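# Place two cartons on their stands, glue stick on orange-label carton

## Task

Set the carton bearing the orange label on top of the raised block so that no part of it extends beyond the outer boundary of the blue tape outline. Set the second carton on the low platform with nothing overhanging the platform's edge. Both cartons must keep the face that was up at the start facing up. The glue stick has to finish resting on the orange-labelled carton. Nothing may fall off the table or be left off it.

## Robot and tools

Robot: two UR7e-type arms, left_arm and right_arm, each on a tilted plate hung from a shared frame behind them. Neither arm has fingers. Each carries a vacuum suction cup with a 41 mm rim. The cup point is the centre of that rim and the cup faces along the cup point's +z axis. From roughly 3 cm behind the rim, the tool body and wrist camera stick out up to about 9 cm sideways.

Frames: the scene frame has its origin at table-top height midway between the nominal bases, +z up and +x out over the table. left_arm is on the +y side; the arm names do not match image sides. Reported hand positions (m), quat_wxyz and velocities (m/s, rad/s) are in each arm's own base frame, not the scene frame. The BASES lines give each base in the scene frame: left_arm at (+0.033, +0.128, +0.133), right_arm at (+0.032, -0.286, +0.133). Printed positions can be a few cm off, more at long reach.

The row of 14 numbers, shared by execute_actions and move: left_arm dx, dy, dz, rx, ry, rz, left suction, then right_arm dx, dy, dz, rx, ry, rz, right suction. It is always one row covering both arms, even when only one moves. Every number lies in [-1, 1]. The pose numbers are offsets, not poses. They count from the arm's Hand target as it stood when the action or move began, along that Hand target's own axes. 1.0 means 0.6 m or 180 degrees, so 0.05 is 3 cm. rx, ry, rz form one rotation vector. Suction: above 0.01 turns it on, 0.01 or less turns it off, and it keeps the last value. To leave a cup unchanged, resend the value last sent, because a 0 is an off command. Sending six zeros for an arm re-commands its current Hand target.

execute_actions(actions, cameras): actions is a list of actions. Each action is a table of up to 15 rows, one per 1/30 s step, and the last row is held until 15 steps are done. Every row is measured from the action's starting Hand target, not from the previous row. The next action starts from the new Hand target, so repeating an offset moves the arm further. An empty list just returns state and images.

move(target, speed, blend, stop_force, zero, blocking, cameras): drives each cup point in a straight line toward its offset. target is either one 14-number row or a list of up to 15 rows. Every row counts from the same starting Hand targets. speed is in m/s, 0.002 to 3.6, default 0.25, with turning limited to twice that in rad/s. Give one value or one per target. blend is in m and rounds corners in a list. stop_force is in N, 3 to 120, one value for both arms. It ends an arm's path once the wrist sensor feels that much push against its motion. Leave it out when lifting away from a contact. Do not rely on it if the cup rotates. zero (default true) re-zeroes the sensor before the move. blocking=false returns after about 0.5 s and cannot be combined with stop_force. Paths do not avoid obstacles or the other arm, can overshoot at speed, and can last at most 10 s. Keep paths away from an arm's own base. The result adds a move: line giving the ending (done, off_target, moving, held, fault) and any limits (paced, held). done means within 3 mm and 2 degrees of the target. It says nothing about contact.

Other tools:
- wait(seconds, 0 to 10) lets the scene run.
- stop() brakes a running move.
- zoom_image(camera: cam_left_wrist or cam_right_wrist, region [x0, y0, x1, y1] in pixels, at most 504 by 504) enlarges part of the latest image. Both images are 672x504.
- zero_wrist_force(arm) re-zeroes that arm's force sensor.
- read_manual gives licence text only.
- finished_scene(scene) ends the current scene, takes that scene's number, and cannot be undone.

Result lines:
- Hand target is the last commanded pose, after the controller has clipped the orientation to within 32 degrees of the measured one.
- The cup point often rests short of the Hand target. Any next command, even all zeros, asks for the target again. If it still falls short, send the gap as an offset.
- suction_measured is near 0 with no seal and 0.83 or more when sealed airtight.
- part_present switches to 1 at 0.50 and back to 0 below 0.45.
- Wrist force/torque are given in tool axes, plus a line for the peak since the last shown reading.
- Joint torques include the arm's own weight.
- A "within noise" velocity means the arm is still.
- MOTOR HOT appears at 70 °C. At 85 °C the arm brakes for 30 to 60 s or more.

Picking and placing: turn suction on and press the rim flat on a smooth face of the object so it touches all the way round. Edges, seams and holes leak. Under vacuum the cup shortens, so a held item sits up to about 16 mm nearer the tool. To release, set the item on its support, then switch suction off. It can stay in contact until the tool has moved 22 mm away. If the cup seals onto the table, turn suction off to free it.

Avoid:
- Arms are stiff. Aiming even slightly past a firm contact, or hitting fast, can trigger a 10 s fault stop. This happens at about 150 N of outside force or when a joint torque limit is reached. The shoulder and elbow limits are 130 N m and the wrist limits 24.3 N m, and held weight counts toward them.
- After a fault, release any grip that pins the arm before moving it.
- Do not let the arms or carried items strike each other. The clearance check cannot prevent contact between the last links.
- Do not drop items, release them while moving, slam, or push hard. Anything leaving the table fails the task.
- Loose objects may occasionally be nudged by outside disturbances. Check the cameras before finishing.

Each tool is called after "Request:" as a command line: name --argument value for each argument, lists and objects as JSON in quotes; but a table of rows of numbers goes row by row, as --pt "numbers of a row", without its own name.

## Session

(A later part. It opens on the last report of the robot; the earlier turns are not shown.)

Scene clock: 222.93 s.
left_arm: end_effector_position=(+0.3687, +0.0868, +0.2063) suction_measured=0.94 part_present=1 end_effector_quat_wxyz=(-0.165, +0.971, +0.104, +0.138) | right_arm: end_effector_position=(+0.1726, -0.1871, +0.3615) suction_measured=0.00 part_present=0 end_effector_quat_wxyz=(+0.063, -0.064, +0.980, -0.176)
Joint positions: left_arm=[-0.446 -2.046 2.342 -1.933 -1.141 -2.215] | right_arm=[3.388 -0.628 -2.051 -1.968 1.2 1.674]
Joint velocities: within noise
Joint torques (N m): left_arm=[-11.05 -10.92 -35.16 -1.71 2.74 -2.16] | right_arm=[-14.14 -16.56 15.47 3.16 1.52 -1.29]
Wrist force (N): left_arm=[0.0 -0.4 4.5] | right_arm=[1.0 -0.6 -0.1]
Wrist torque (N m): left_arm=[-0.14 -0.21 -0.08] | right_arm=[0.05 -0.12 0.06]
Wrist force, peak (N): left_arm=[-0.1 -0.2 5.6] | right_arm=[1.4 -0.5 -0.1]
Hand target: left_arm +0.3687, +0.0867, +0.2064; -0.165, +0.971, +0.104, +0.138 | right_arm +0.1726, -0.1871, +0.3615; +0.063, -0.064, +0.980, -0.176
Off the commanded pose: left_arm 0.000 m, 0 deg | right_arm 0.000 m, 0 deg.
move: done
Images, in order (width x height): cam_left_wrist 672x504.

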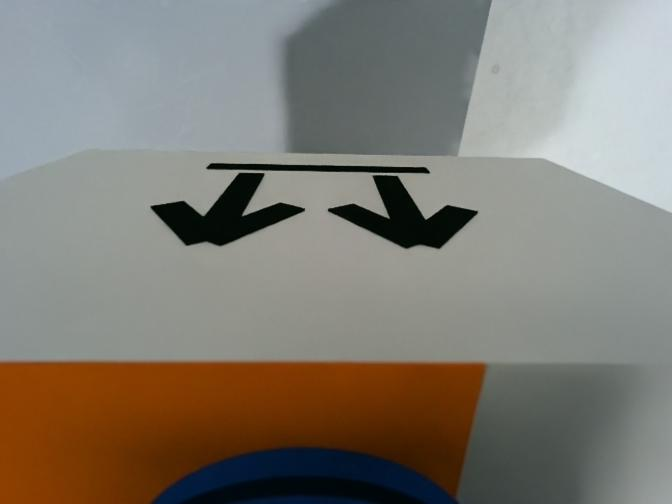

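Request:
move --target '[0,0,0,0,0,0,1,0,0,0,0,0,0.65,0]' --speed 0.5 --cameras '[]'

Request:
move --target '[0,0,0,0,0,0,1,0,0,0,0,0.2,0,0]' --speed 0.4 --cameras '["cam_right_wrist"]'

Scene clock: 237.07 s.
left_arm: end_effector_position=(+0.3687, +0.0867, +0.2064) suction_measured=0.94 part_present=1 end_effector_quat_wxyz=(-0.165, +0.971, +0.104, +0.138) | right_arm: end_effector_position=(+0.1727, -0.1872, +0.3615) suction_measured=0.00 part_present=0 end_effector_quat_wxyz=(+0.183, +0.802, +0.567, -0.038)
Joint positions: left_arm=[-0.446 -2.046 2.342 -1.933 -1.141 -2.216] | right_arm=[3.388 -0.628 -2.051 -1.968 1.201 3.715]
Joint velocities: within noise
Joint torques (N m): left_arm=[-10.59 -11.42 -33.25 -1.8 2.7 -2.16] | right_arm=[1.26 -3.31 31.8 0.82 -1.89 1.64]
Wrist force (N): left_arm=[0.1 -0.7 4.8] | right_arm=[1.3 -0.7 0.0]
Wrist torque (N m): left_arm=[-0.18 -0.21 -0.07] | right_arm=[0.03 -0.16 0.07]
Wrist force, peak (N): left_arm=[0.0 -0.2 5.0] | right_arm=[1.4 -0.7 -0.3]
Hand target: left_arm +0.3687, +0.0867, +0.2064; -0.165, +0.971, +0.104, +0.138 | right_arm +0.1726, -0.1871, +0.3615; +0.183, +0.802, +0.567, -0.038
Off the commanded pose: left_arm 0.000 m, 0 deg | right_arm 0.000 m, 0 deg.
move: done
No camera images: "cameras" was empty.

Scene clock: 238.87 s.
left_arm: end_effector_position=(+0.3687, +0.0867, +0.2064) suction_measured=0.94 part_present=1 end_effector_quat_wxyz=(-0.165, +0.971, +0.104, +0.138) | right_arm: end_effector_position=(+0.1727, -0.1871, +0.3615) suction_measured=0.00 part_present=0 end_effector_quat_wxyz=(-0.001, +0.775, +0.596, +0.212)
Joint positions: left_arm=[-0.446 -2.046 2.342 -1.933 -1.141 -2.216] | right_arm=[2.443 -0.933 -2.016 -1.669 1.988 2.722]
Joint velocities: within noise
Joint torques (N m): left_arm=[-10.35 -10.73 -33.45 -2.13 2.8 -2.08] | right_arm=[-13.63 3.44 34.74 -0.16 2.72 -0.77]
Wrist force (N): left_arm=[-0.1 -0.3 4.8] | right_arm=[0.4 -0.8 0.3]
Wrist torque (N m): left_arm=[-0.12 -0.19 -0.08] | right_arm=[0.03 -0.13 0.13]
Wrist force, peak (N): left_arm=[0.0 -0.4 5.1] | right_arm=[1.3 -0.9 0.2]
Hand target: left_arm +0.3687, +0.0867, +0.2064; -0.165, +0.971, +0.104, +0.138 | right_arm +0.1726, -0.1871, +0.3615; -0.001, +0.775, +0.596, +0.212
Off the commanded pose: left_arm 0.000 m, 0 deg | right_arm 0.000 m, 0 deg.
move: done
Images, in order (width x height): cam_right_wrist 672x504.

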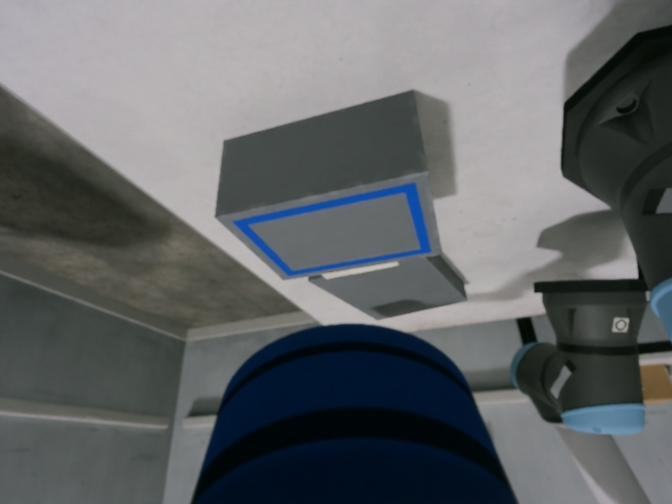

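Request:
move --target '[-0.2727,0.7672,-0.074,-0.0518,0,0.592,1,0,0,0,0.0588,0,-0.0809,0]' --speed 0.12

Scene clock: 251.97 s.
left_arm: end_effector_position=(+0.3184, -0.3794, +0.0624) suction_measured=0.94 part_present=1 end_effector_quat_wxyz=(-0.141, +0.673, -0.725, -0.043) | right_arm: end_effector_position=(+0.1726, -0.1871, +0.3615) suction_measured=0.00 part_present=0 end_effector_quat_wxyz=(-0.046, +0.690, +0.706, +0.155)
Joint positions: left_arm=[-1.261 -1.311 2.01 -2.068 -1.352 -1.208] | right_arm=[2.531 -1.012 -1.926 -1.816 1.892 2.501]
Joint velocities: within noise
Joint torques (N m): left_arm=[-21.44 -15.58 -36.02 -2.19 -2.7 1.56] | right_arm=[1.81 5.24 34.56 0 -1.22 -1.21]
Wrist force (N): left_arm=[-0.2 -0.4 4.7] | right_arm=[0.7 -0.7 0.2]
Wrist torque (N m): left_arm=[-0.13 -0.18 -0.08] | right_arm=[0.04 -0.18 0.13]
Wrist force, peak (N): left_arm=[-0.3 -0.4 5.2] | right_arm=[0.7 -1.0 0.3]
Hand target: left_arm +0.3184, -0.3795, +0.0624; -0.141, +0.672, -0.725, -0.043 | right_arm +0.1726, -0.1871, +0.3615; -0.046, +0.690, +0.706, +0.155
Off the commanded pose: left_arm 0.000 m, 0 deg | right_arm 0.000 m, 0 deg.
move: done

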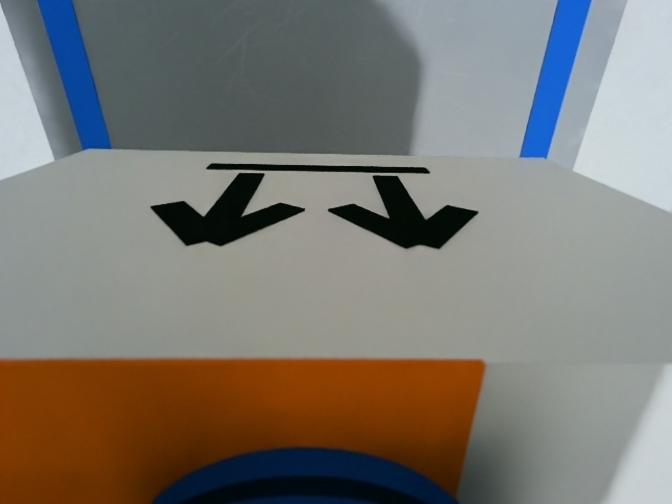

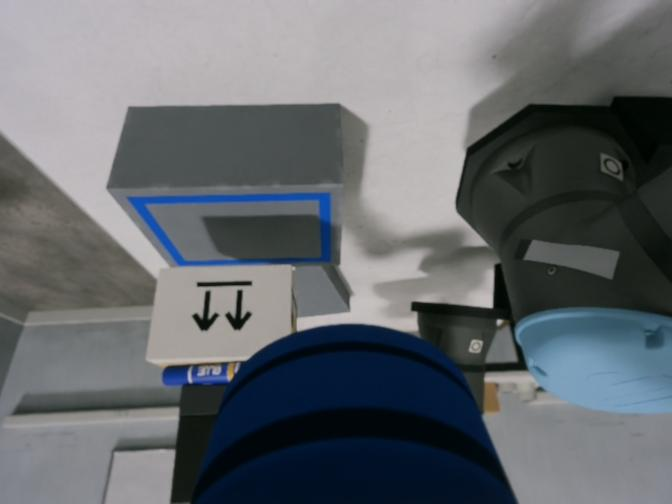

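Request:
move --target '[-0.0084,0,0.0963,0,0,0,1,0,0,0,0,0,0,0]' --speed 0.05

Request:
move --target '[-0.0023,0,0.0266,0,0,0,1,0,0,0,0,0,0,0]' --speed 0.008 --stop_force 3

Scene clock: 264.80 s.
left_arm: end_effector_position=(+0.3272, -0.3601, +0.0085) suction_measured=0.94 part_present=1 end_effector_quat_wxyz=(-0.141, +0.672, -0.725, -0.043) | right_arm: end_effector_position=(+0.1726, -0.1871, +0.3615) suction_measured=0.00 part_present=0 end_effector_quat_wxyz=(-0.046, +0.690, +0.706, +0.155)
Joint positions: left_arm=[-1.232 -1.232 2.09 -2.234 -1.346 -1.179] | right_arm=[2.531 -1.012 -1.926 -1.816 1.892 2.501]
Joint velocities: within noise
Joint torques (N m): left_arm=[-2.14 -18.51 -7.47 -4.88 2.48 1.53] | right_arm=[2.21 4.68 31.36 0.26 -0.84 -1.32]
Wrist force (N): left_arm=[0.0 -0.3 4.9] | right_arm=[0.7 -0.8 0.3]
Wrist torque (N m): left_arm=[-0.13 -0.19 -0.08] | right_arm=[0.01 -0.19 0.13]
Wrist force, peak (N): left_arm=[-0.2 -0.3 5.3] | right_arm=[0.8 -1.0 0.3]
Hand target: left_arm +0.3272, -0.3601, +0.0084; -0.141, +0.672, -0.725, -0.043 | right_arm +0.1726, -0.1871, +0.3615; -0.046, +0.690, +0.706, +0.155
Off the commanded pose: left_arm 0.000 m, 0 deg | right_arm 0.000 m, 0 deg.
move: done

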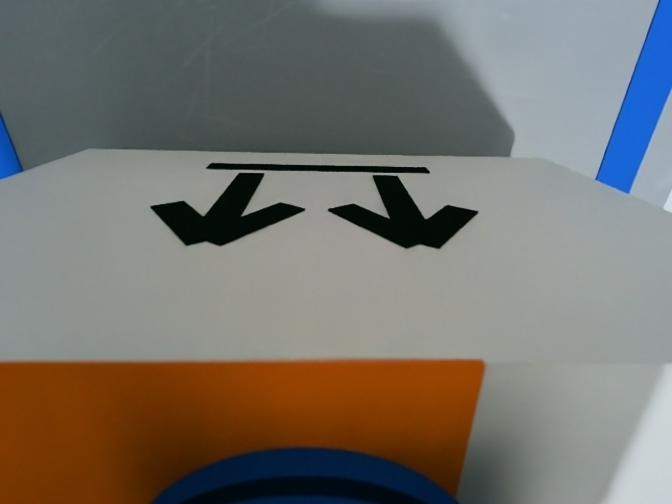

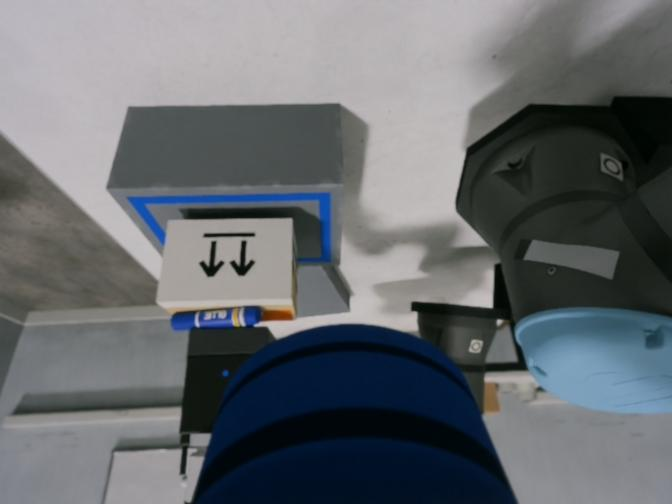

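Scene clock: 267.80 s.
left_arm: end_effector_position=(+0.3291, -0.3558, -0.0034) suction_measured=0.94 part_present=1 end_effector_quat_wxyz=(-0.141, +0.672, -0.725, -0.043) | right_arm: end_effector_position=(+0.1726, -0.1871, +0.3615) suction_measured=0.00 part_present=0 end_effector_quat_wxyz=(-0.046, +0.690, +0.706, +0.155)
Joint positions: left_arm=[-1.225 -1.211 2.105 -2.271 -1.345 -1.172] | right_arm=[2.531 -1.012 -1.926 -1.816 1.892 2.501]
Joint velocities: within noise
Joint torques (N m): left_arm=[-20.71 -32.23 -30.2 -2.07 0.83 -2.2] | right_arm=[0.06 5.73 30.08 0.24 -0.77 -1.55]
Wrist force (N): left_arm=[1.2 0.1 0.0] | right_arm=[0.7 -0.8 0.4]
Wrist torque (N m): left_arm=[-0.07 -0.25 -0.09] | right_arm=[0.03 -0.19 0.13]
Wrist force, peak (N): left_arm=[3.0 0.9 -6.7] | right_arm=[0.6 -1.0 0.4]
Hand target: left_arm +0.3291, -0.3558, -0.0034; -0.141, +0.672, -0.725, -0.043 (not the last commanded pose) | right_arm +0.1726, -0.1871, +0.3615; -0.046, +0.690, +0.706, +0.155
Off the commanded pose: left_arm 0.003 m, 0 deg | right_arm 0.000 m, 0 deg.
move: contact (left_arm)

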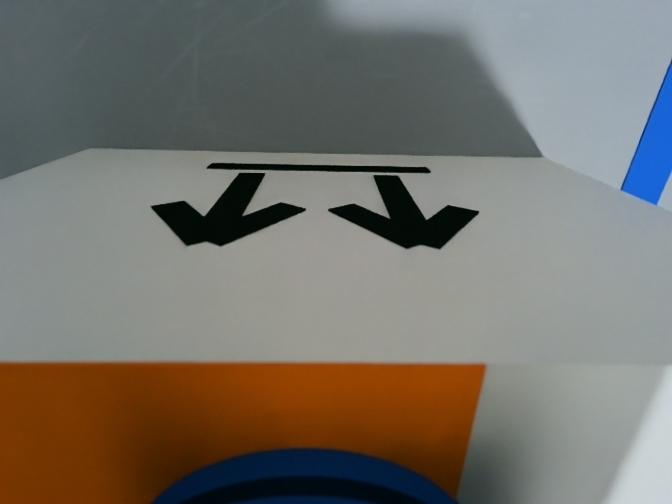

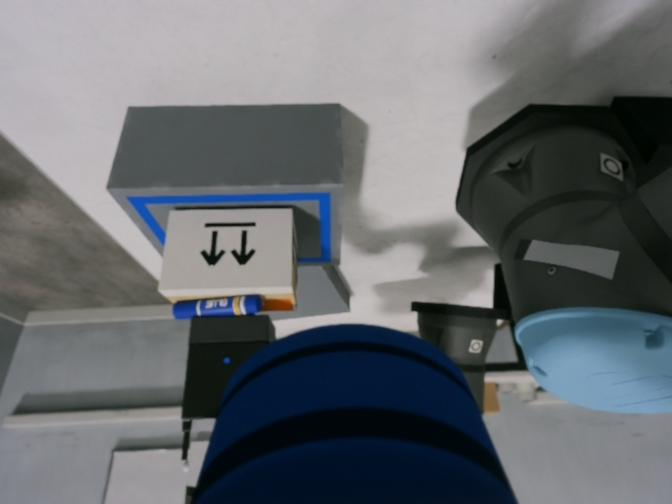

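Request:
move --target '[0.0115,0,0.0053,0,-0.0278,0,1,0,0,0,0,0,0,0]' --speed 0.015

Scene clock: 279.60 s.
left_arm: end_effector_position=(+0.3292, -0.3617, -0.0082) suction_measured=0.94 part_present=1 end_effector_quat_wxyz=(-0.173, +0.670, -0.718, -0.072) | right_arm: end_effector_position=(+0.1726, -0.1871, +0.3615) suction_measured=0.00 part_present=0 end_effector_quat_wxyz=(-0.046, +0.690, +0.706, +0.155)
Joint positions: left_arm=[-1.245 -1.164 2.04 -2.165 -1.317 -1.211] | right_arm=[2.531 -1.012 -1.926 -1.816 1.892 2.501]
Joint velocities: within noise
Joint torques (N m): left_arm=[-19.4 -6.7 -25.6 -0.22 2.12 -2.04] | right_arm=[0.35 4.87 26.35 0.11 -0.68 -1.09]
Wrist force (N): left_arm=[-6.6 0.3 -23.9] | right_arm=[0.7 -1.0 0.4]
Wrist torque (N m): left_arm=[-0.05 0.15 -0.04] | right_arm=[-0.01 -0.18 0.13]
Wrist force, peak (N): left_arm=[-6.6 0.3 -23.9] | right_arm=[0.7 -1.0 0.4]
Hand target: left_arm +0.3292, -0.3617, -0.0082; -0.173, +0.670, -0.718, -0.072 | right_arm +0.1726, -0.1871, +0.3615; -0.046, +0.690, +0.706, +0.155
Off the commanded pose: left_arm 0.000 m, 0 deg | right_arm 0.000 m, 0 deg.
move: done

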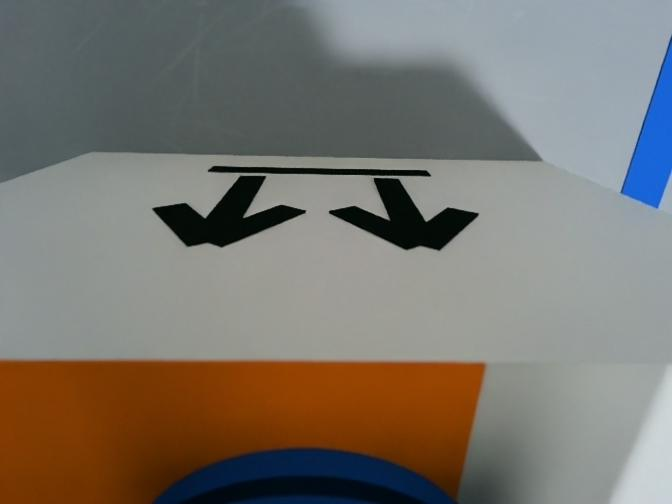

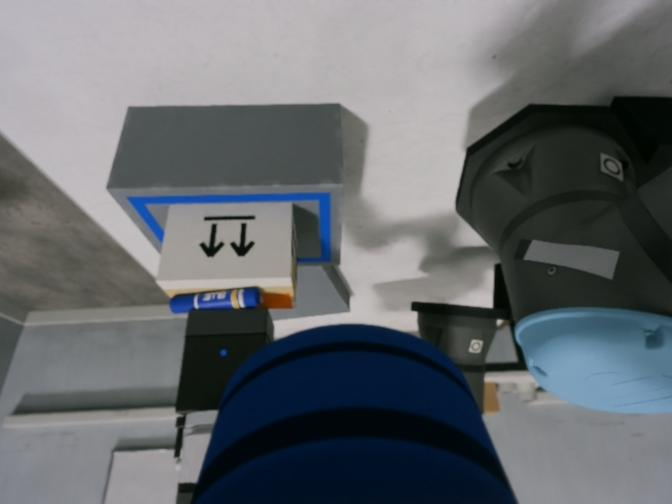

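Request:
zoom_image --camera "cam_right_wrist" --region '[90, 90, 370, 340]'

Scaled by 1.800.

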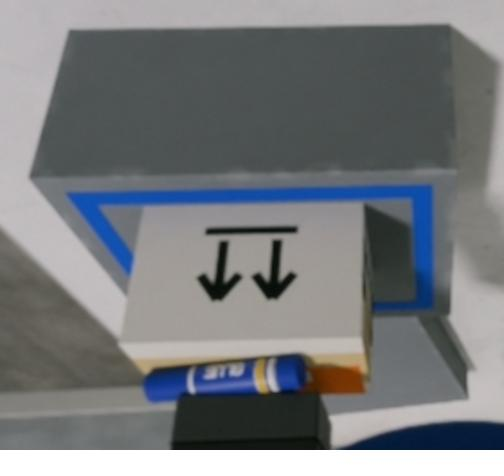

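Request:
move --target '[0,0,-0.0015,0,0,0,1,0,0,0,0,0,0,0]' --speed 0.005 --cameras '[]'

Request:
execute_actions --actions '[[[0,0,0,0,0,0,0,0,0,0,0,0,0,0]],[[0,0,0,0,0,0,0,0,0,0,0,0,0,0]]]' --cameras '["cam_right_wrist"]'

Scene clock: 288.70 s.
left_arm: end_effector_position=(+0.3291, -0.3619, -0.0075) suction_measured=0.94 part_present=1 end_effector_quat_wxyz=(-0.173, +0.670, -0.718, -0.072) | right_arm: end_effector_position=(+0.1726, -0.1871, +0.3615) suction_measured=0.00 part_present=0 end_effector_quat_wxyz=(-0.046, +0.690, +0.706, +0.155)
Joint positions: left_arm=[-1.245 -1.165 2.039 -2.163 -1.317 -1.211] | right_arm=[2.531 -1.012 -1.926 -1.816 1.892 2.501]
Joint velocities: within noise
Joint torques (N m): left_arm=[-22.04 -37.52 -33.18 -1.81 -1.91 -2.15] | right_arm=[-0.79 6.2 23.86 0.25 -0.6 -1.12]
Wrist force (N): left_arm=[0.3 -0.3 4.5] | right_arm=[0.6 -0.9 0.4]
Wrist torque (N m): left_arm=[-0.08 -0.08 -0.03] | right_arm=[0.02 -0.16 0.13]
Wrist force, peak (N): left_arm=[-7.5 0.1 -26.2] | right_arm=[0.7 -1.0 0.5]
Hand target: left_arm +0.3291, -0.3620, -0.0074; -0.173, +0.670, -0.718, -0.072 | right_arm +0.1726, -0.1871, +0.3615; -0.046, +0.690, +0.706, +0.155
Off the commanded pose: left_arm 0.000 m, 0 deg | right_arm 0.000 m, 0 deg.
move: done
No camera images: "cameras" was empty.

Scene clock: 289.90 s.
left_arm: end_effector_position=(+0.3290, -0.3620, -0.0074) suction_measured=0.01 part_present=0 end_effector_quat_wxyz=(-0.173, +0.670, -0.718, -0.072) | right_arm: end_effector_position=(+0.1726, -0.1871, +0.3615) suction_measured=0.00 part_present=0 end_effector_quat_wxyz=(-0.046, +0.690, +0.706, +0.155)
Joint positions: left_arm=[-1.245 -1.165 2.038 -2.162 -1.317 -1.211] | right_arm=[2.531 -1.012 -1.926 -1.816 1.892 2.501]
Joint velocities: within noise
Joint torques (N m): left_arm=[-5.86 -8.28 1.26 0.08 -2.52 -2.08] | right_arm=[-0.42 6.78 23.45 0.14 -0.61 -0.82]
Wrist force (N): left_arm=[-2.8 0.7 -21.4] | right_arm=[0.4 -0.7 0.4]
Wrist torque (N m): left_arm=[-0.04 0.05 -0.04] | right_arm=[0.04 -0.14 0.13]
Wrist force, peak (N): left_arm=[-2.8 0.7 -21.4] | right_arm=[0.7 -0.9 0.4]
Hand target: left_arm +0.3291, -0.3620, -0.0074; -0.173, +0.670, -0.718, -0.072 | right_arm +0.1726, -0.1871, +0.3615; -0.046, +0.690, +0.706, +0.155
Off the commanded pose: left_arm 0.000 m, 0 deg | right_arm 0.000 m, 0 deg.
Step readings (end_effector_position of left_arm | right_arm):
0: (+0.3291, -0.3619, -0.0075) | (+0.1726, -0.1871, +0.3615)
1: (+0.3291, -0.3619, -0.0075) | (+0.1726, -0.1871, +0.3615)
2: (+0.3291, -0.3619, -0.0074) | (+0.1726, -0.1871, +0.3615)
4: (+0.3291, -0.3621, -0.0073) | (+0.1726, -0.1871, +0.3615)
8: (+0.3291, -0.3621, -0.0073) | (+0.1726, -0.1871, +0.3615)
15: (+0.3291, -0.3621, -0.0073) | (+0.1726, -0.1871, +0.3615)
16: (+0.3291, -0.3621, -0.0073) | (+0.1726, -0.1871, +0.3615)
17: (+0.3291, -0.3621, -0.0073) | (+0.1726, -0.1871, +0.3615)
19: (+0.3291, -0.3621, -0.0073) | (+0.1726, -0.1871, +0.3615)
23: (+0.3291, -0.3621, -0.0073) | (+0.1726, -0.1871, +0.3615)
30: (+0.3291, -0.3620, -0.0074) | (+0.1726, -0.1871, +0.3615)
Images, in order (width x height): cam_right_wrist 672x504.

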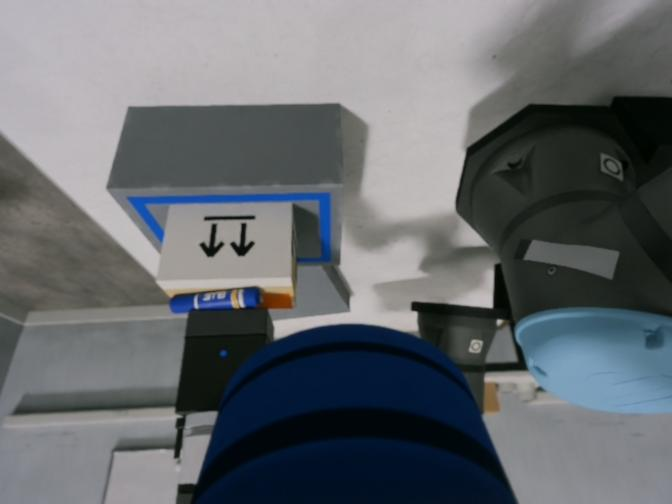

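Request:
move --target '[0,0,-0.07,0,0,0,0,0,0,0,0,0,0,0]' --speed 0.02 --cameras '["cam_right_wrist"]'

Request:
move --target '[-0.03,0,-0.25,0,0,0,0,0,0,0,0,0,0,0]' --speed 0.12

Scene clock: 294.30 s.
left_arm: end_effector_position=(+0.3227, -0.3760, +0.0316) suction_measured=0.01 part_present=0 end_effector_quat_wxyz=(-0.173, +0.670, -0.718, -0.072) | right_arm: end_effector_position=(+0.1726, -0.1871, +0.3615) suction_measured=0.00 part_present=0 end_effector_quat_wxyz=(-0.046, +0.690, +0.706, +0.155)
Joint positions: left_arm=[-1.265 -1.224 1.985 -2.045 -1.323 -1.231] | right_arm=[2.531 -1.012 -1.926 -1.816 1.892 2.501]
Joint velocities: within noise
Joint torques (N m): left_arm=[-21.56 -32.68 -31.64 -1.24 -2.75 -2.1] | right_arm=[-1.42 5.03 21.55 0.19 -0.42 -1.1]
Wrist force (N): left_arm=[0.2 -0.1 -0.2] | right_arm=[0.4 -0.7 0.3]
Wrist torque (N m): left_arm=[-0.04 -0.06 -0.02] | right_arm=[0.05 -0.14 0.13]
Wrist force, peak (N): left_arm=[-2.7 0.9 -21.5] | right_arm=[0.7 -1.2 0.4]
Hand target: left_arm +0.3227, -0.3760, +0.0317; -0.173, +0.670, -0.718, -0.072 | right_arm +0.1726, -0.1871, +0.3615; -0.046, +0.690, +0.706, +0.155
Off the commanded pose: left_arm 0.000 m, 0 deg | right_arm 0.000 m, 0 deg.
move: done
Images, in order (width x height): cam_right_wrist 672x504.

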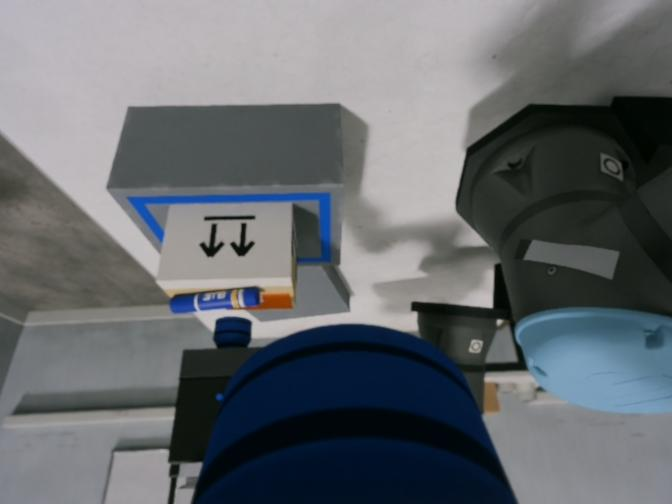

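Scene clock: 296.23 s.
left_arm: end_effector_position=(+0.3007, -0.4094, +0.1772) suction_measured=0.01 part_present=0 end_effector_quat_wxyz=(-0.173, +0.670, -0.718, -0.072) | right_arm: end_effector_position=(+0.1726, -0.1871, +0.3615) suction_measured=0.00 part_present=0 end_effector_quat_wxyz=(-0.046, +0.690, +0.706, +0.155)
Joint positions: left_arm=[-1.322 -1.378 1.745 -1.638 -1.339 -1.287] | right_arm=[2.531 -1.012 -1.926 -1.816 1.892 2.501]
Joint velocities: within noise
Joint torques (N m): left_arm=[-20.38 -27.58 -34.47 -1.22 -2.44 -2.11] | right_arm=[-1.61 5.84 19.35 0.22 -0.4 -1.12]
Wrist force (N): left_arm=[0.1 -0.4 -0.2] | right_arm=[0.4 -0.8 0.5]
Wrist torque (N m): left_arm=[-0.08 -0.02 -0.03] | right_arm=[0.03 -0.14 0.13]
Wrist force, peak (N): left_arm=[0.4 -0.4 0.7] | right_arm=[0.7 -1.0 0.2]
Hand target: left_arm +0.3007, -0.4095, +0.1773; -0.173, +0.670, -0.718, -0.072 | right_arm +0.1726, -0.1871, +0.3615; -0.046, +0.690, +0.706, +0.155
Off the commanded pose: left_arm 0.000 m, 0 deg | right_arm 0.000 m, 0 deg.
move: done

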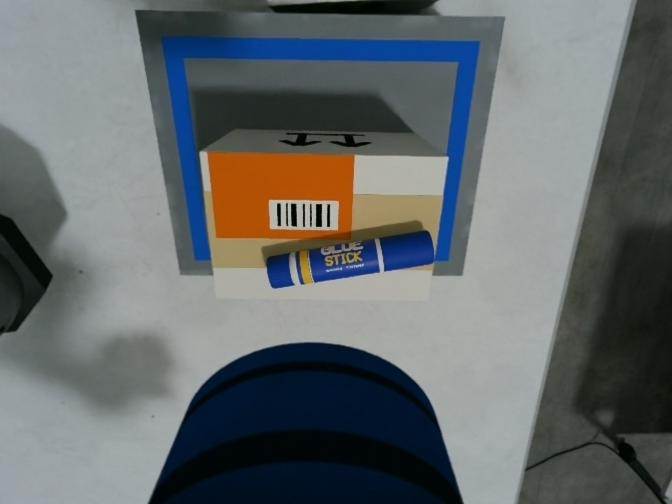

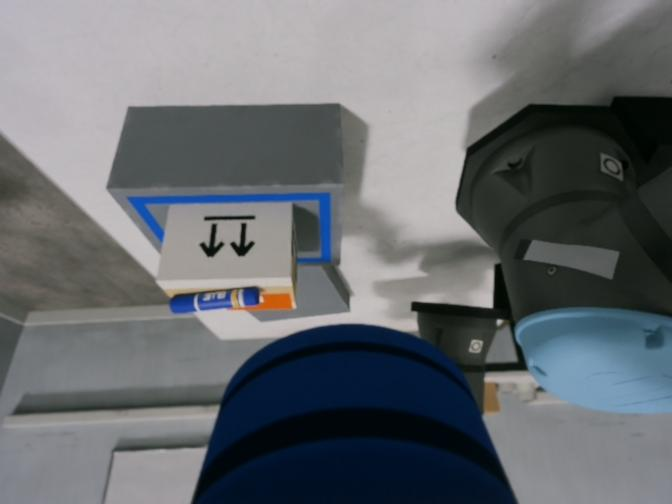

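Request:
move --pt "-0.2297 -0.0398 0.05 0 0 0 0 0 0 0 0 0 0 0" --pt "-0.2297 -0.0398 0.36 0 0 0 0 0 0 0 0 0 0 0" --speed '[0.2,0.15]' --blend '[0.03,0]' --cameras '["cam_left_wrist"]'

Scene clock: 310.27 s.
left_arm: end_effector_position=(+0.3629, -0.2100, +0.0272) suction_measured=0.01 part_present=0 end_effector_quat_wxyz=(-0.173, +0.670, -0.718, -0.072) | right_arm: end_effector_position=(+0.1726, -0.1871, +0.3615) suction_measured=0.00 part_present=0 end_effector_quat_wxyz=(-0.046, +0.690, +0.706, +0.155)
Joint positions: left_arm=[-1.044 -1.41 2.283 -2.218 -1.267 -1.009] | right_arm=[2.531 -1.012 -1.926 -1.816 1.892 2.501]
Joint velocities: within noise
Joint torques (N m): left_arm=[-0.26 -9.11 -4.87 -4.22 2.6 1.55] | right_arm=[-2.93 5.69 15.6 0.26 -0.32 -1.05]
Wrist force (N): left_arm=[-0.3 -0.2 -0.1] | right_arm=[0.7 -0.6 0.4]
Wrist torque (N m): left_arm=[-0.05 0.02 -0.04] | right_arm=[0.05 -0.18 0.13]
Wrist force, peak (N): left_arm=[1.1 0.2 -0.4] | right_arm=[0.8 -1.0 0.3]
Hand target: left_arm +0.3629, -0.2100, +0.0271; -0.173, +0.670, -0.718, -0.072 | right_arm +0.1726, -0.1871, +0.3615; -0.046, +0.690, +0.706, +0.155
Off the commanded pose: left_arm 0.000 m, 0 deg | right_arm 0.000 m, 0 deg.
move: done
Images, in order (width x height): cam_left_wrist 672x504.

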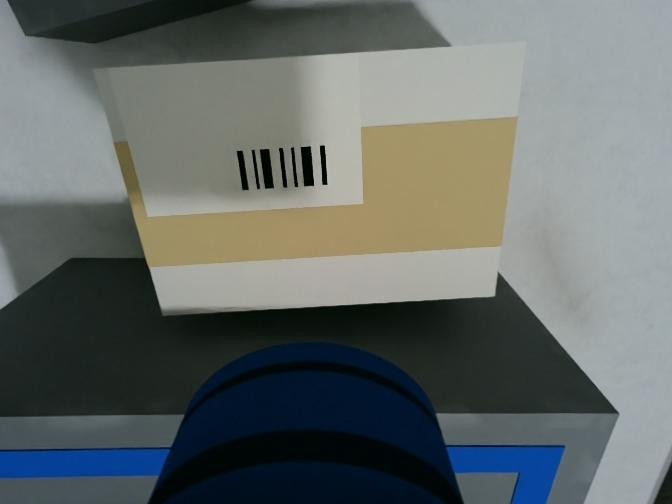

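Request:
move --target '[-0.019,0.001,0.118,0,0,0,0,0,0,0,0,0,0,0]' --speed 0.08 --cameras '["cam_left_wrist"]'

Request:
move --target '[0,0,0.06,0,0,0,0,0,0,0,0,0,0,0]' --speed 0.01 --stop_force 5 --cameras '["cam_left_wrist"]'

Request:
execute_actions --actions '[[[0,0,0,0,0,0,1,0,0,0,0,0,0,0]],[[0,0,0,0,0,0,1,0,0,0,0,0,0,0]]]' --cameras '[]'

Scene clock: 317.27 s.
left_arm: end_effector_position=(+0.3735, -0.1756, -0.0348) suction_measured=0.01 part_present=0 end_effector_quat_wxyz=(-0.173, +0.670, -0.718, -0.072) | right_arm: end_effector_position=(+0.1726, -0.1871, +0.3615) suction_measured=0.00 part_present=0 end_effector_quat_wxyz=(-0.046, +0.690, +0.706, +0.155)
Joint positions: left_arm=[-0.977 -1.264 2.367 -2.469 -1.252 -0.941] | right_arm=[2.531 -1.012 -1.926 -1.816 1.892 2.501]
Joint velocities: within noise
Joint torques (N m): left_arm=[-0.78 -12.59 -2.22 -4.24 2.52 1.3] | right_arm=[-4.01 6.57 14.14 0.44 -0.14 -1.1]
Wrist force (N): left_arm=[-0.1 -0.3 -0.3] | right_arm=[0.5 -0.7 0.4]
Wrist torque (N m): left_arm=[-0.07 -0.01 -0.04] | right_arm=[0.04 -0.16 0.13]
Wrist force, peak (N): left_arm=[-0.5 -0.4 0.0] | right_arm=[0.8 -0.8 0.5]
Hand target: left_arm +0.3735, -0.1755, -0.0349; -0.173, +0.670, -0.718, -0.072 | right_arm +0.1726, -0.1871, +0.3615; -0.046, +0.690, +0.706, +0.155
Off the commanded pose: left_arm 0.000 m, 0 deg | right_arm 0.000 m, 0 deg.
move: done
Images, in order (width x height): cam_left_wrist 672x504.

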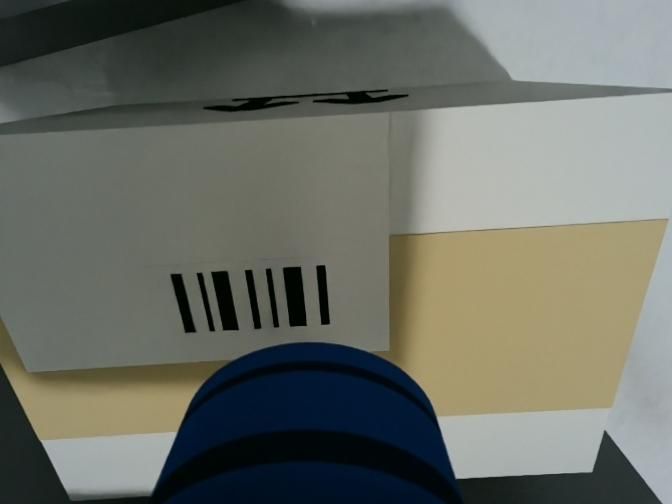

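Scene clock: 322.23 s.
left_arm: end_effector_position=(+0.3788, -0.1639, -0.0670) suction_measured=0.01 part_present=0 end_effector_quat_wxyz=(-0.173, +0.670, -0.718, -0.072) | right_arm: end_effector_position=(+0.1726, -0.1871, +0.3615) suction_measured=0.00 part_present=0 end_effector_quat_wxyz=(-0.046, +0.690, +0.706, +0.155)
Joint positions: left_arm=[-0.95 -1.165 2.387 -2.596 -1.247 -0.912] | right_arm=[2.531 -1.012 -1.926 -1.816 1.892 2.501]
Joint velocities: within noise
Joint torques (N m): left_arm=[-19.72 -28.56 -22.2 -0.87 -2.35 -2.23] | right_arm=[-4.62 4.64 13.35 0.44 -0.07 -0.89]
Wrist force (N): left_arm=[-0.2 -0.2 -5.4] | right_arm=[0.6 -0.9 0.2]
Wrist torque (N m): left_arm=[-0.08 0.00 -0.03] | right_arm=[0.02 -0.17 0.13]
Wrist force, peak (N): left_arm=[-0.4 0.1 -6.2] | right_arm=[0.6 -1.0 0.4]
Hand target: left_arm +0.3788, -0.1639, -0.0670; -0.173, +0.670, -0.718, -0.072 (not the last commanded pose) | right_arm +0.1726, -0.1871, +0.3615; -0.046, +0.690, +0.706, +0.155
Off the commanded pose: left_arm 0.001 m, 0 deg | right_arm 0.000 m, 0 deg.
move: contact (left_arm)
Images, in order (width x height): cam_left_wrist 672x504.

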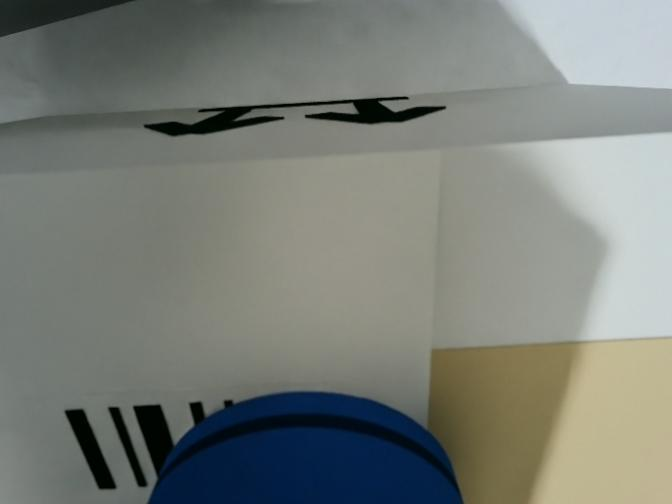

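Scene clock: 323.43 s.
left_arm: end_effector_position=(+0.3788, -0.1640, -0.0670) suction_measured=0.96 part_present=1 end_effector_quat_wxyz=(-0.173, +0.670, -0.718, -0.072) | right_arm: end_effector_position=(+0.1726, -0.1871, +0.3615) suction_measured=0.00 part_present=0 end_effector_quat_wxyz=(-0.046, +0.690, +0.706, +0.155)
Joint positions: left_arm=[-0.95 -1.165 2.387 -2.596 -1.247 -0.912] | right_arm=[2.531 -1.012 -1.926 -1.816 1.892 2.501]
Joint velocities: within noise
Joint torques (N m): left_arm=[-18.78 -27.04 -22.6 -4.35 -1.06 -2.01] | right_arm=[-4.48 5.51 13.21 0.43 -0.06 -0.93]
Wrist force (N): left_arm=[0.0 -0.4 4.6] | right_arm=[0.6 -0.6 0.4]
Wrist torque (N m): left_arm=[-0.09 -0.02 -0.03] | right_arm=[0.05 -0.17 0.13]
Wrist force, peak (N): left_arm=[-0.1 -0.3 5.9] | right_arm=[0.8 -0.9 0.2]
Hand target: left_arm +0.3788, -0.1639, -0.0670; -0.173, +0.670, -0.718, -0.072 | right_arm +0.1726, -0.1871, +0.3615; -0.046, +0.690, +0.706, +0.155
Off the commanded pose: left_arm 0.000 m, 0 deg | right_arm 0.000 m, 0 deg.
Step readings (end_effector_position of left_arm | right_arm):
0: (+0.3788, -0.1639, -0.0670) | (+0.1726, -0.1871, +0.3615)
1: (+0.3788, -0.1639, -0.0670) | (+0.1726, -0.1871, +0.3615)
2: (+0.3788, -0.1639, -0.0670) | (+0.1726, -0.1871, +0.3615)
4: (+0.3788, -0.1639, -0.0670) | (+0.1726, -0.1871, +0.3615)
8: (+0.3788, -0.1639, -0.0670) | (+0.1726, -0.1871, +0.3615)
15: (+0.3788, -0.1639, -0.0670) | (+0.1726, -0.1871, +0.3615)
16: (+0.3788, -0.1639, -0.0670) | (+0.1726, -0.1871, +0.3615)
17: (+0.3788, -0.1639, -0.0670) | (+0.1726, -0.1871, +0.3615)
19: (+0.3788, -0.1639, -0.0670) | (+0.1726, -0.1871, +0.3615)
23: (+0.3788, -0.1640, -0.0670) | (+0.1726, -0.1871, +0.3615)
30: (+0.3788, -0.1640, -0.0670) | (+0.1726, -0.1871, +0.3615)
No camera images: "cameras" was empty.

Request:
move --pt "0 0 -0.18 0 0 0 1 0 0 0 0 0 0 0" --pt "-0.4096 0.0477 -0.18 0 0 -0.044 1 0 0 0 0 0 0 0" --pt "-0.4096 0.0477 -0.093 0 0 -0.044 1 0 0 0 0 0 0 0" --speed '[0.1,0.15,0.1]' --blend '[0.02,0.02,0]' --cameras '["cam_left_wrist"]'

Request:
move --target '[0,0,0.03,0,0,0,1,0,0,0,0,0,0,0]' --speed 0.008 --stop_force 4 --cameras '["cam_left_wrist"]'

Scene clock: 331.87 s.
left_arm: end_effector_position=(+0.3525, +0.0504, +0.0660) suction_measured=0.96 part_present=1 end_effector_quat_wxyz=(-0.177, +0.718, -0.670, -0.060) | right_arm: end_effector_position=(+0.1726, -0.1871, +0.3615) suction_measured=0.00 part_present=0 end_effector_quat_wxyz=(-0.046, +0.690, +0.706, +0.155)
Joint positions: left_arm=[-0.54 -1.791 2.566 -2.301 -1.197 -0.617] | right_arm=[2.531 -1.012 -1.926 -1.816 1.892 2.501]
Joint velocities: within noise
Joint torques (N m): left_arm=[5.26 -0.01 -4.11 -4.52 -2.55 1.52] | right_arm=[-7.09 6.63 13.84 0.39 0.21 -0.96]
Wrist force (N): left_arm=[0.2 -0.1 4.7] | right_arm=[0.5 -0.8 0.2]
Wrist torque (N m): left_arm=[-0.04 -0.04 -0.02] | right_arm=[0.02 -0.16 0.13]
Wrist force, peak (N): left_arm=[0.1 0.0 5.5] | right_arm=[0.7 -0.9 0.3]
Hand target: left_arm +0.3525, +0.0504, +0.0660; -0.177, +0.718, -0.670, -0.060 | right_arm +0.1726, -0.1871, +0.3615; -0.046, +0.690, +0.706, +0.155
Off the commanded pose: left_arm 0.000 m, 0 deg | right_arm 0.000 m, 0 deg.
move: done
Images, in order (width x height): cam_left_wrist 672x504.

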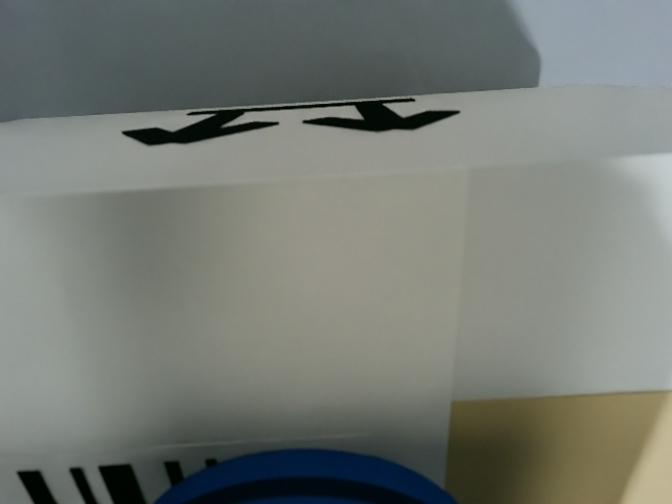

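Scene clock: 335.17 s.
left_arm: end_effector_position=(+0.3549, +0.0557, +0.0514) suction_measured=0.96 part_present=1 end_effector_quat_wxyz=(-0.177, +0.718, -0.670, -0.060) | right_arm: end_effector_position=(+0.1726, -0.1871, +0.3615) suction_measured=0.00 part_present=0 end_effector_quat_wxyz=(-0.046, +0.690, +0.706, +0.155)
Joint positions: left_arm=[-0.52 -1.735 2.585 -2.383 -1.196 -0.596] | right_arm=[2.531 -1.012 -1.926 -1.816 1.892 2.501]
Joint velocities: within noise
Joint torques (N m): left_arm=[-12.65 -15.72 -27.15 -1.88 1.57 -2.16] | right_arm=[-6.4 6.82 15.58 0.58 -0.01 -0.85]
Wrist force (N): left_arm=[-0.1 -0.2 -0.4] | right_arm=[0.8 -0.6 0.3]
Wrist torque (N m): left_arm=[-0.03 -0.05 -0.03] | right_arm=[0.05 -0.19 0.13]
Wrist force, peak (N): left_arm=[-2.2 5.6 -16.9] | right_arm=[0.9 -0.8 0.3]
Hand target: left_arm +0.3549, +0.0557, +0.0514; -0.177, +0.718, -0.670, -0.060 (not the last commanded pose) | right_arm +0.1726, -0.1871, +0.3615; -0.046, +0.690, +0.706, +0.155
Off the commanded pose: left_arm 0.002 m, 0 deg | right_arm 0.000 m, 0 deg.
move: contact (left_arm)
Images, in order (width x height): cam_left_wrist 672x504.

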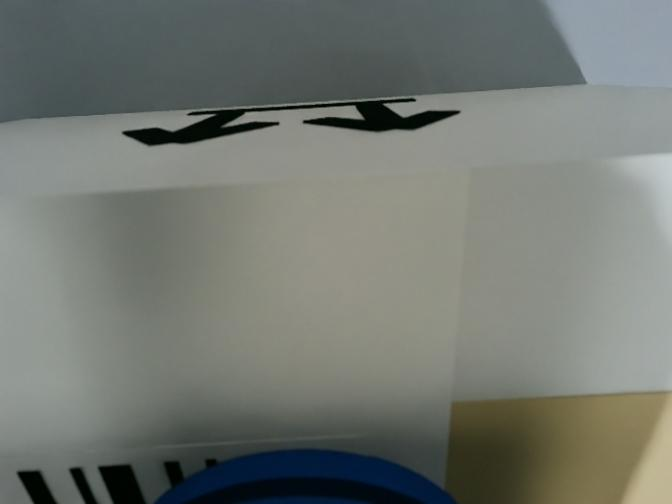

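Request:
execute_actions --actions '[[[0,0,0,0,0,0,0,0,0,0,0,0,0,0]],[[0,0,0,0,0,0,0,0,0,0,0,0,0,0]]]' --cameras '[]'

Request:
move --pt "0 0 -0.07 0 0 0 0 0 0 0 0 0 0 0" --pt "0.04 0 -0.3 0 0 0 0 0 0 0 0 0 0 0" --speed '[0.05,0.15]'

Scene clock: 338.17 s.
left_arm: end_effector_position=(+0.3549, +0.0557, +0.0514) suction_measured=0.01 part_present=0 end_effector_quat_wxyz=(-0.177, +0.718, -0.670, -0.060) | right_arm: end_effector_position=(+0.1726, -0.1871, +0.3615) suction_measured=0.00 part_present=0 end_effector_quat_wxyz=(-0.046, +0.690, +0.706, +0.155)
Joint positions: left_arm=[-0.52 -1.735 2.585 -2.383 -1.196 -0.596] | right_arm=[2.531 -1.012 -1.926 -1.816 1.892 2.501]
Joint velocities: within noise
Joint torques (N m): left_arm=[-2.08 5.6 2.25 -0.12 -1.05 -2.06] | right_arm=[-6.95 6.62 14.41 0.61 0.07 -0.8]
Wrist force (N): left_arm=[-3.5 9.7 -33.6] | right_arm=[0.6 -0.7 0.2]
Wrist torque (N m): left_arm=[0.21 0.03 -0.03] | right_arm=[0.04 -0.17 0.13]
Wrist force, peak (N): left_arm=[-3.5 9.7 -34.2] | right_arm=[0.6 -1.0 0.5]
Hand target: left_arm +0.3549, +0.0557, +0.0514; -0.177, +0.718, -0.670, -0.060 | right_arm +0.1726, -0.1871, +0.3615; -0.046, +0.690, +0.706, +0.155
Off the commanded pose: left_arm 0.000 m, 0 deg | right_arm 0.000 m, 0 deg.
Step readings (end_effector_position of left_arm | right_arm):
0: (+0.3549, +0.0557, +0.0514) | (+0.1726, -0.1871, +0.3615)
1: (+0.3549, +0.0557, +0.0514) | (+0.1726, -0.1871, +0.3615)
2: (+0.3549, +0.0557, +0.0514) | (+0.1726, -0.1871, +0.3615)
4: (+0.3549, +0.0556, +0.0514) | (+0.1726, -0.1871, +0.3615)
8: (+0.3549, +0.0556, +0.0514) | (+0.1726, -0.1871, +0.3615)
15: (+0.3549, +0.0556, +0.0514) | (+0.1726, -0.1871, +0.3615)
16: (+0.3549, +0.0556, +0.0514) | (+0.1726, -0.1871, +0.3615)
17: (+0.3549, +0.0556, +0.0514) | (+0.1726, -0.1871, +0.3615)
19: (+0.3549, +0.0556, +0.0514) | (+0.1726, -0.1871, +0.3615)
23: (+0.3549, +0.0557, +0.0514) | (+0.1726, -0.1871, +0.3615)
30: (+0.3549, +0.0557, +0.0514) | (+0.1726, -0.1871, +0.3615)
No camera images: "cameras" was empty.

Scene clock: 340.70 s.
left_arm: end_effector_position=(+0.3299, -0.0272, +0.2109) suction_measured=0.01 part_present=0 end_effector_quat_wxyz=(-0.177, +0.718, -0.670, -0.060) | right_arm: end_effector_position=(+0.1726, -0.1871, +0.3615) suction_measured=0.00 part_present=0 end_effector_quat_wxyz=(-0.046, +0.690, +0.706, +0.155)
Joint positions: left_arm=[-0.804 -2.061 2.266 -1.631 -1.222 -0.898] | right_arm=[2.531 -1.012 -1.926 -1.816 1.892 2.501]
Joint velocities: within noise
Joint torques (N m): left_arm=[-11.98 -4.99 -34.01 -1.11 -2.35 -2.17] | right_arm=[-6.45 6.45 16.97 0.71 0.17 -0.78]
Wrist force (N): left_arm=[0.0 -0.3 -0.1] | right_arm=[0.6 -0.9 0.2]
Wrist torque (N m): left_arm=[-0.07 -0.03 -0.02] | right_arm=[0.02 -0.17 0.13]
Wrist force, peak (N): left_arm=[-3.4 9.7 -34.1] | right_arm=[0.6 -1.0 0.4]
Hand target: left_arm +0.3298, -0.0273, +0.2110; -0.177, +0.718, -0.670, -0.060 | right_arm +0.1726, -0.1871, +0.3615; -0.046, +0.690, +0.706, +0.155
Off the commanded pose: left_arm 0.000 m, 0 deg | right_arm 0.000 m, 0 deg.
move: done

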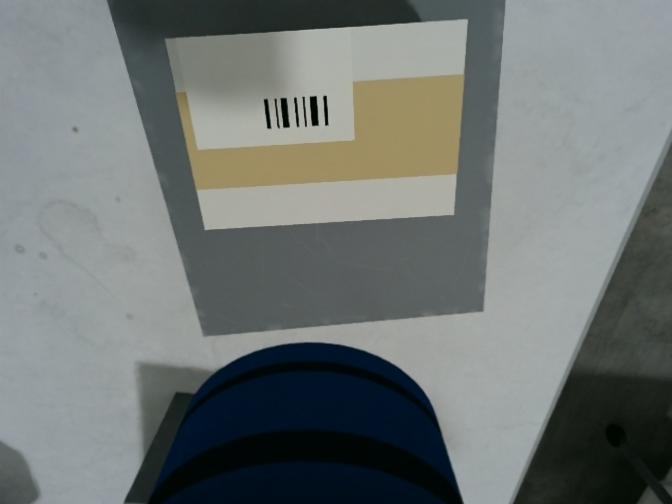

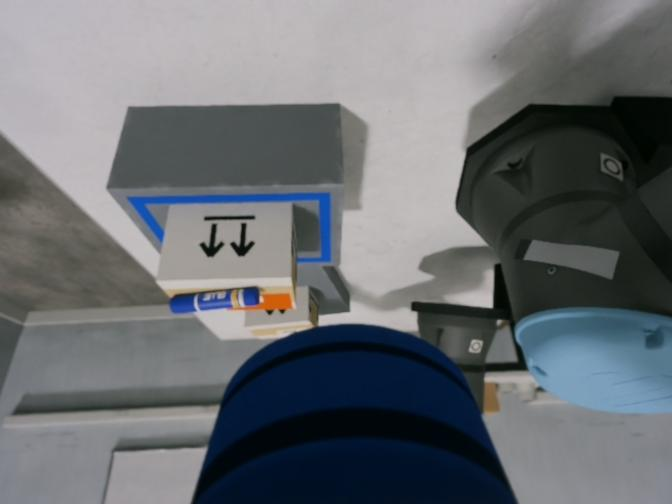

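Request:
finished_scene --scene 2

The scene is finished: the task was done.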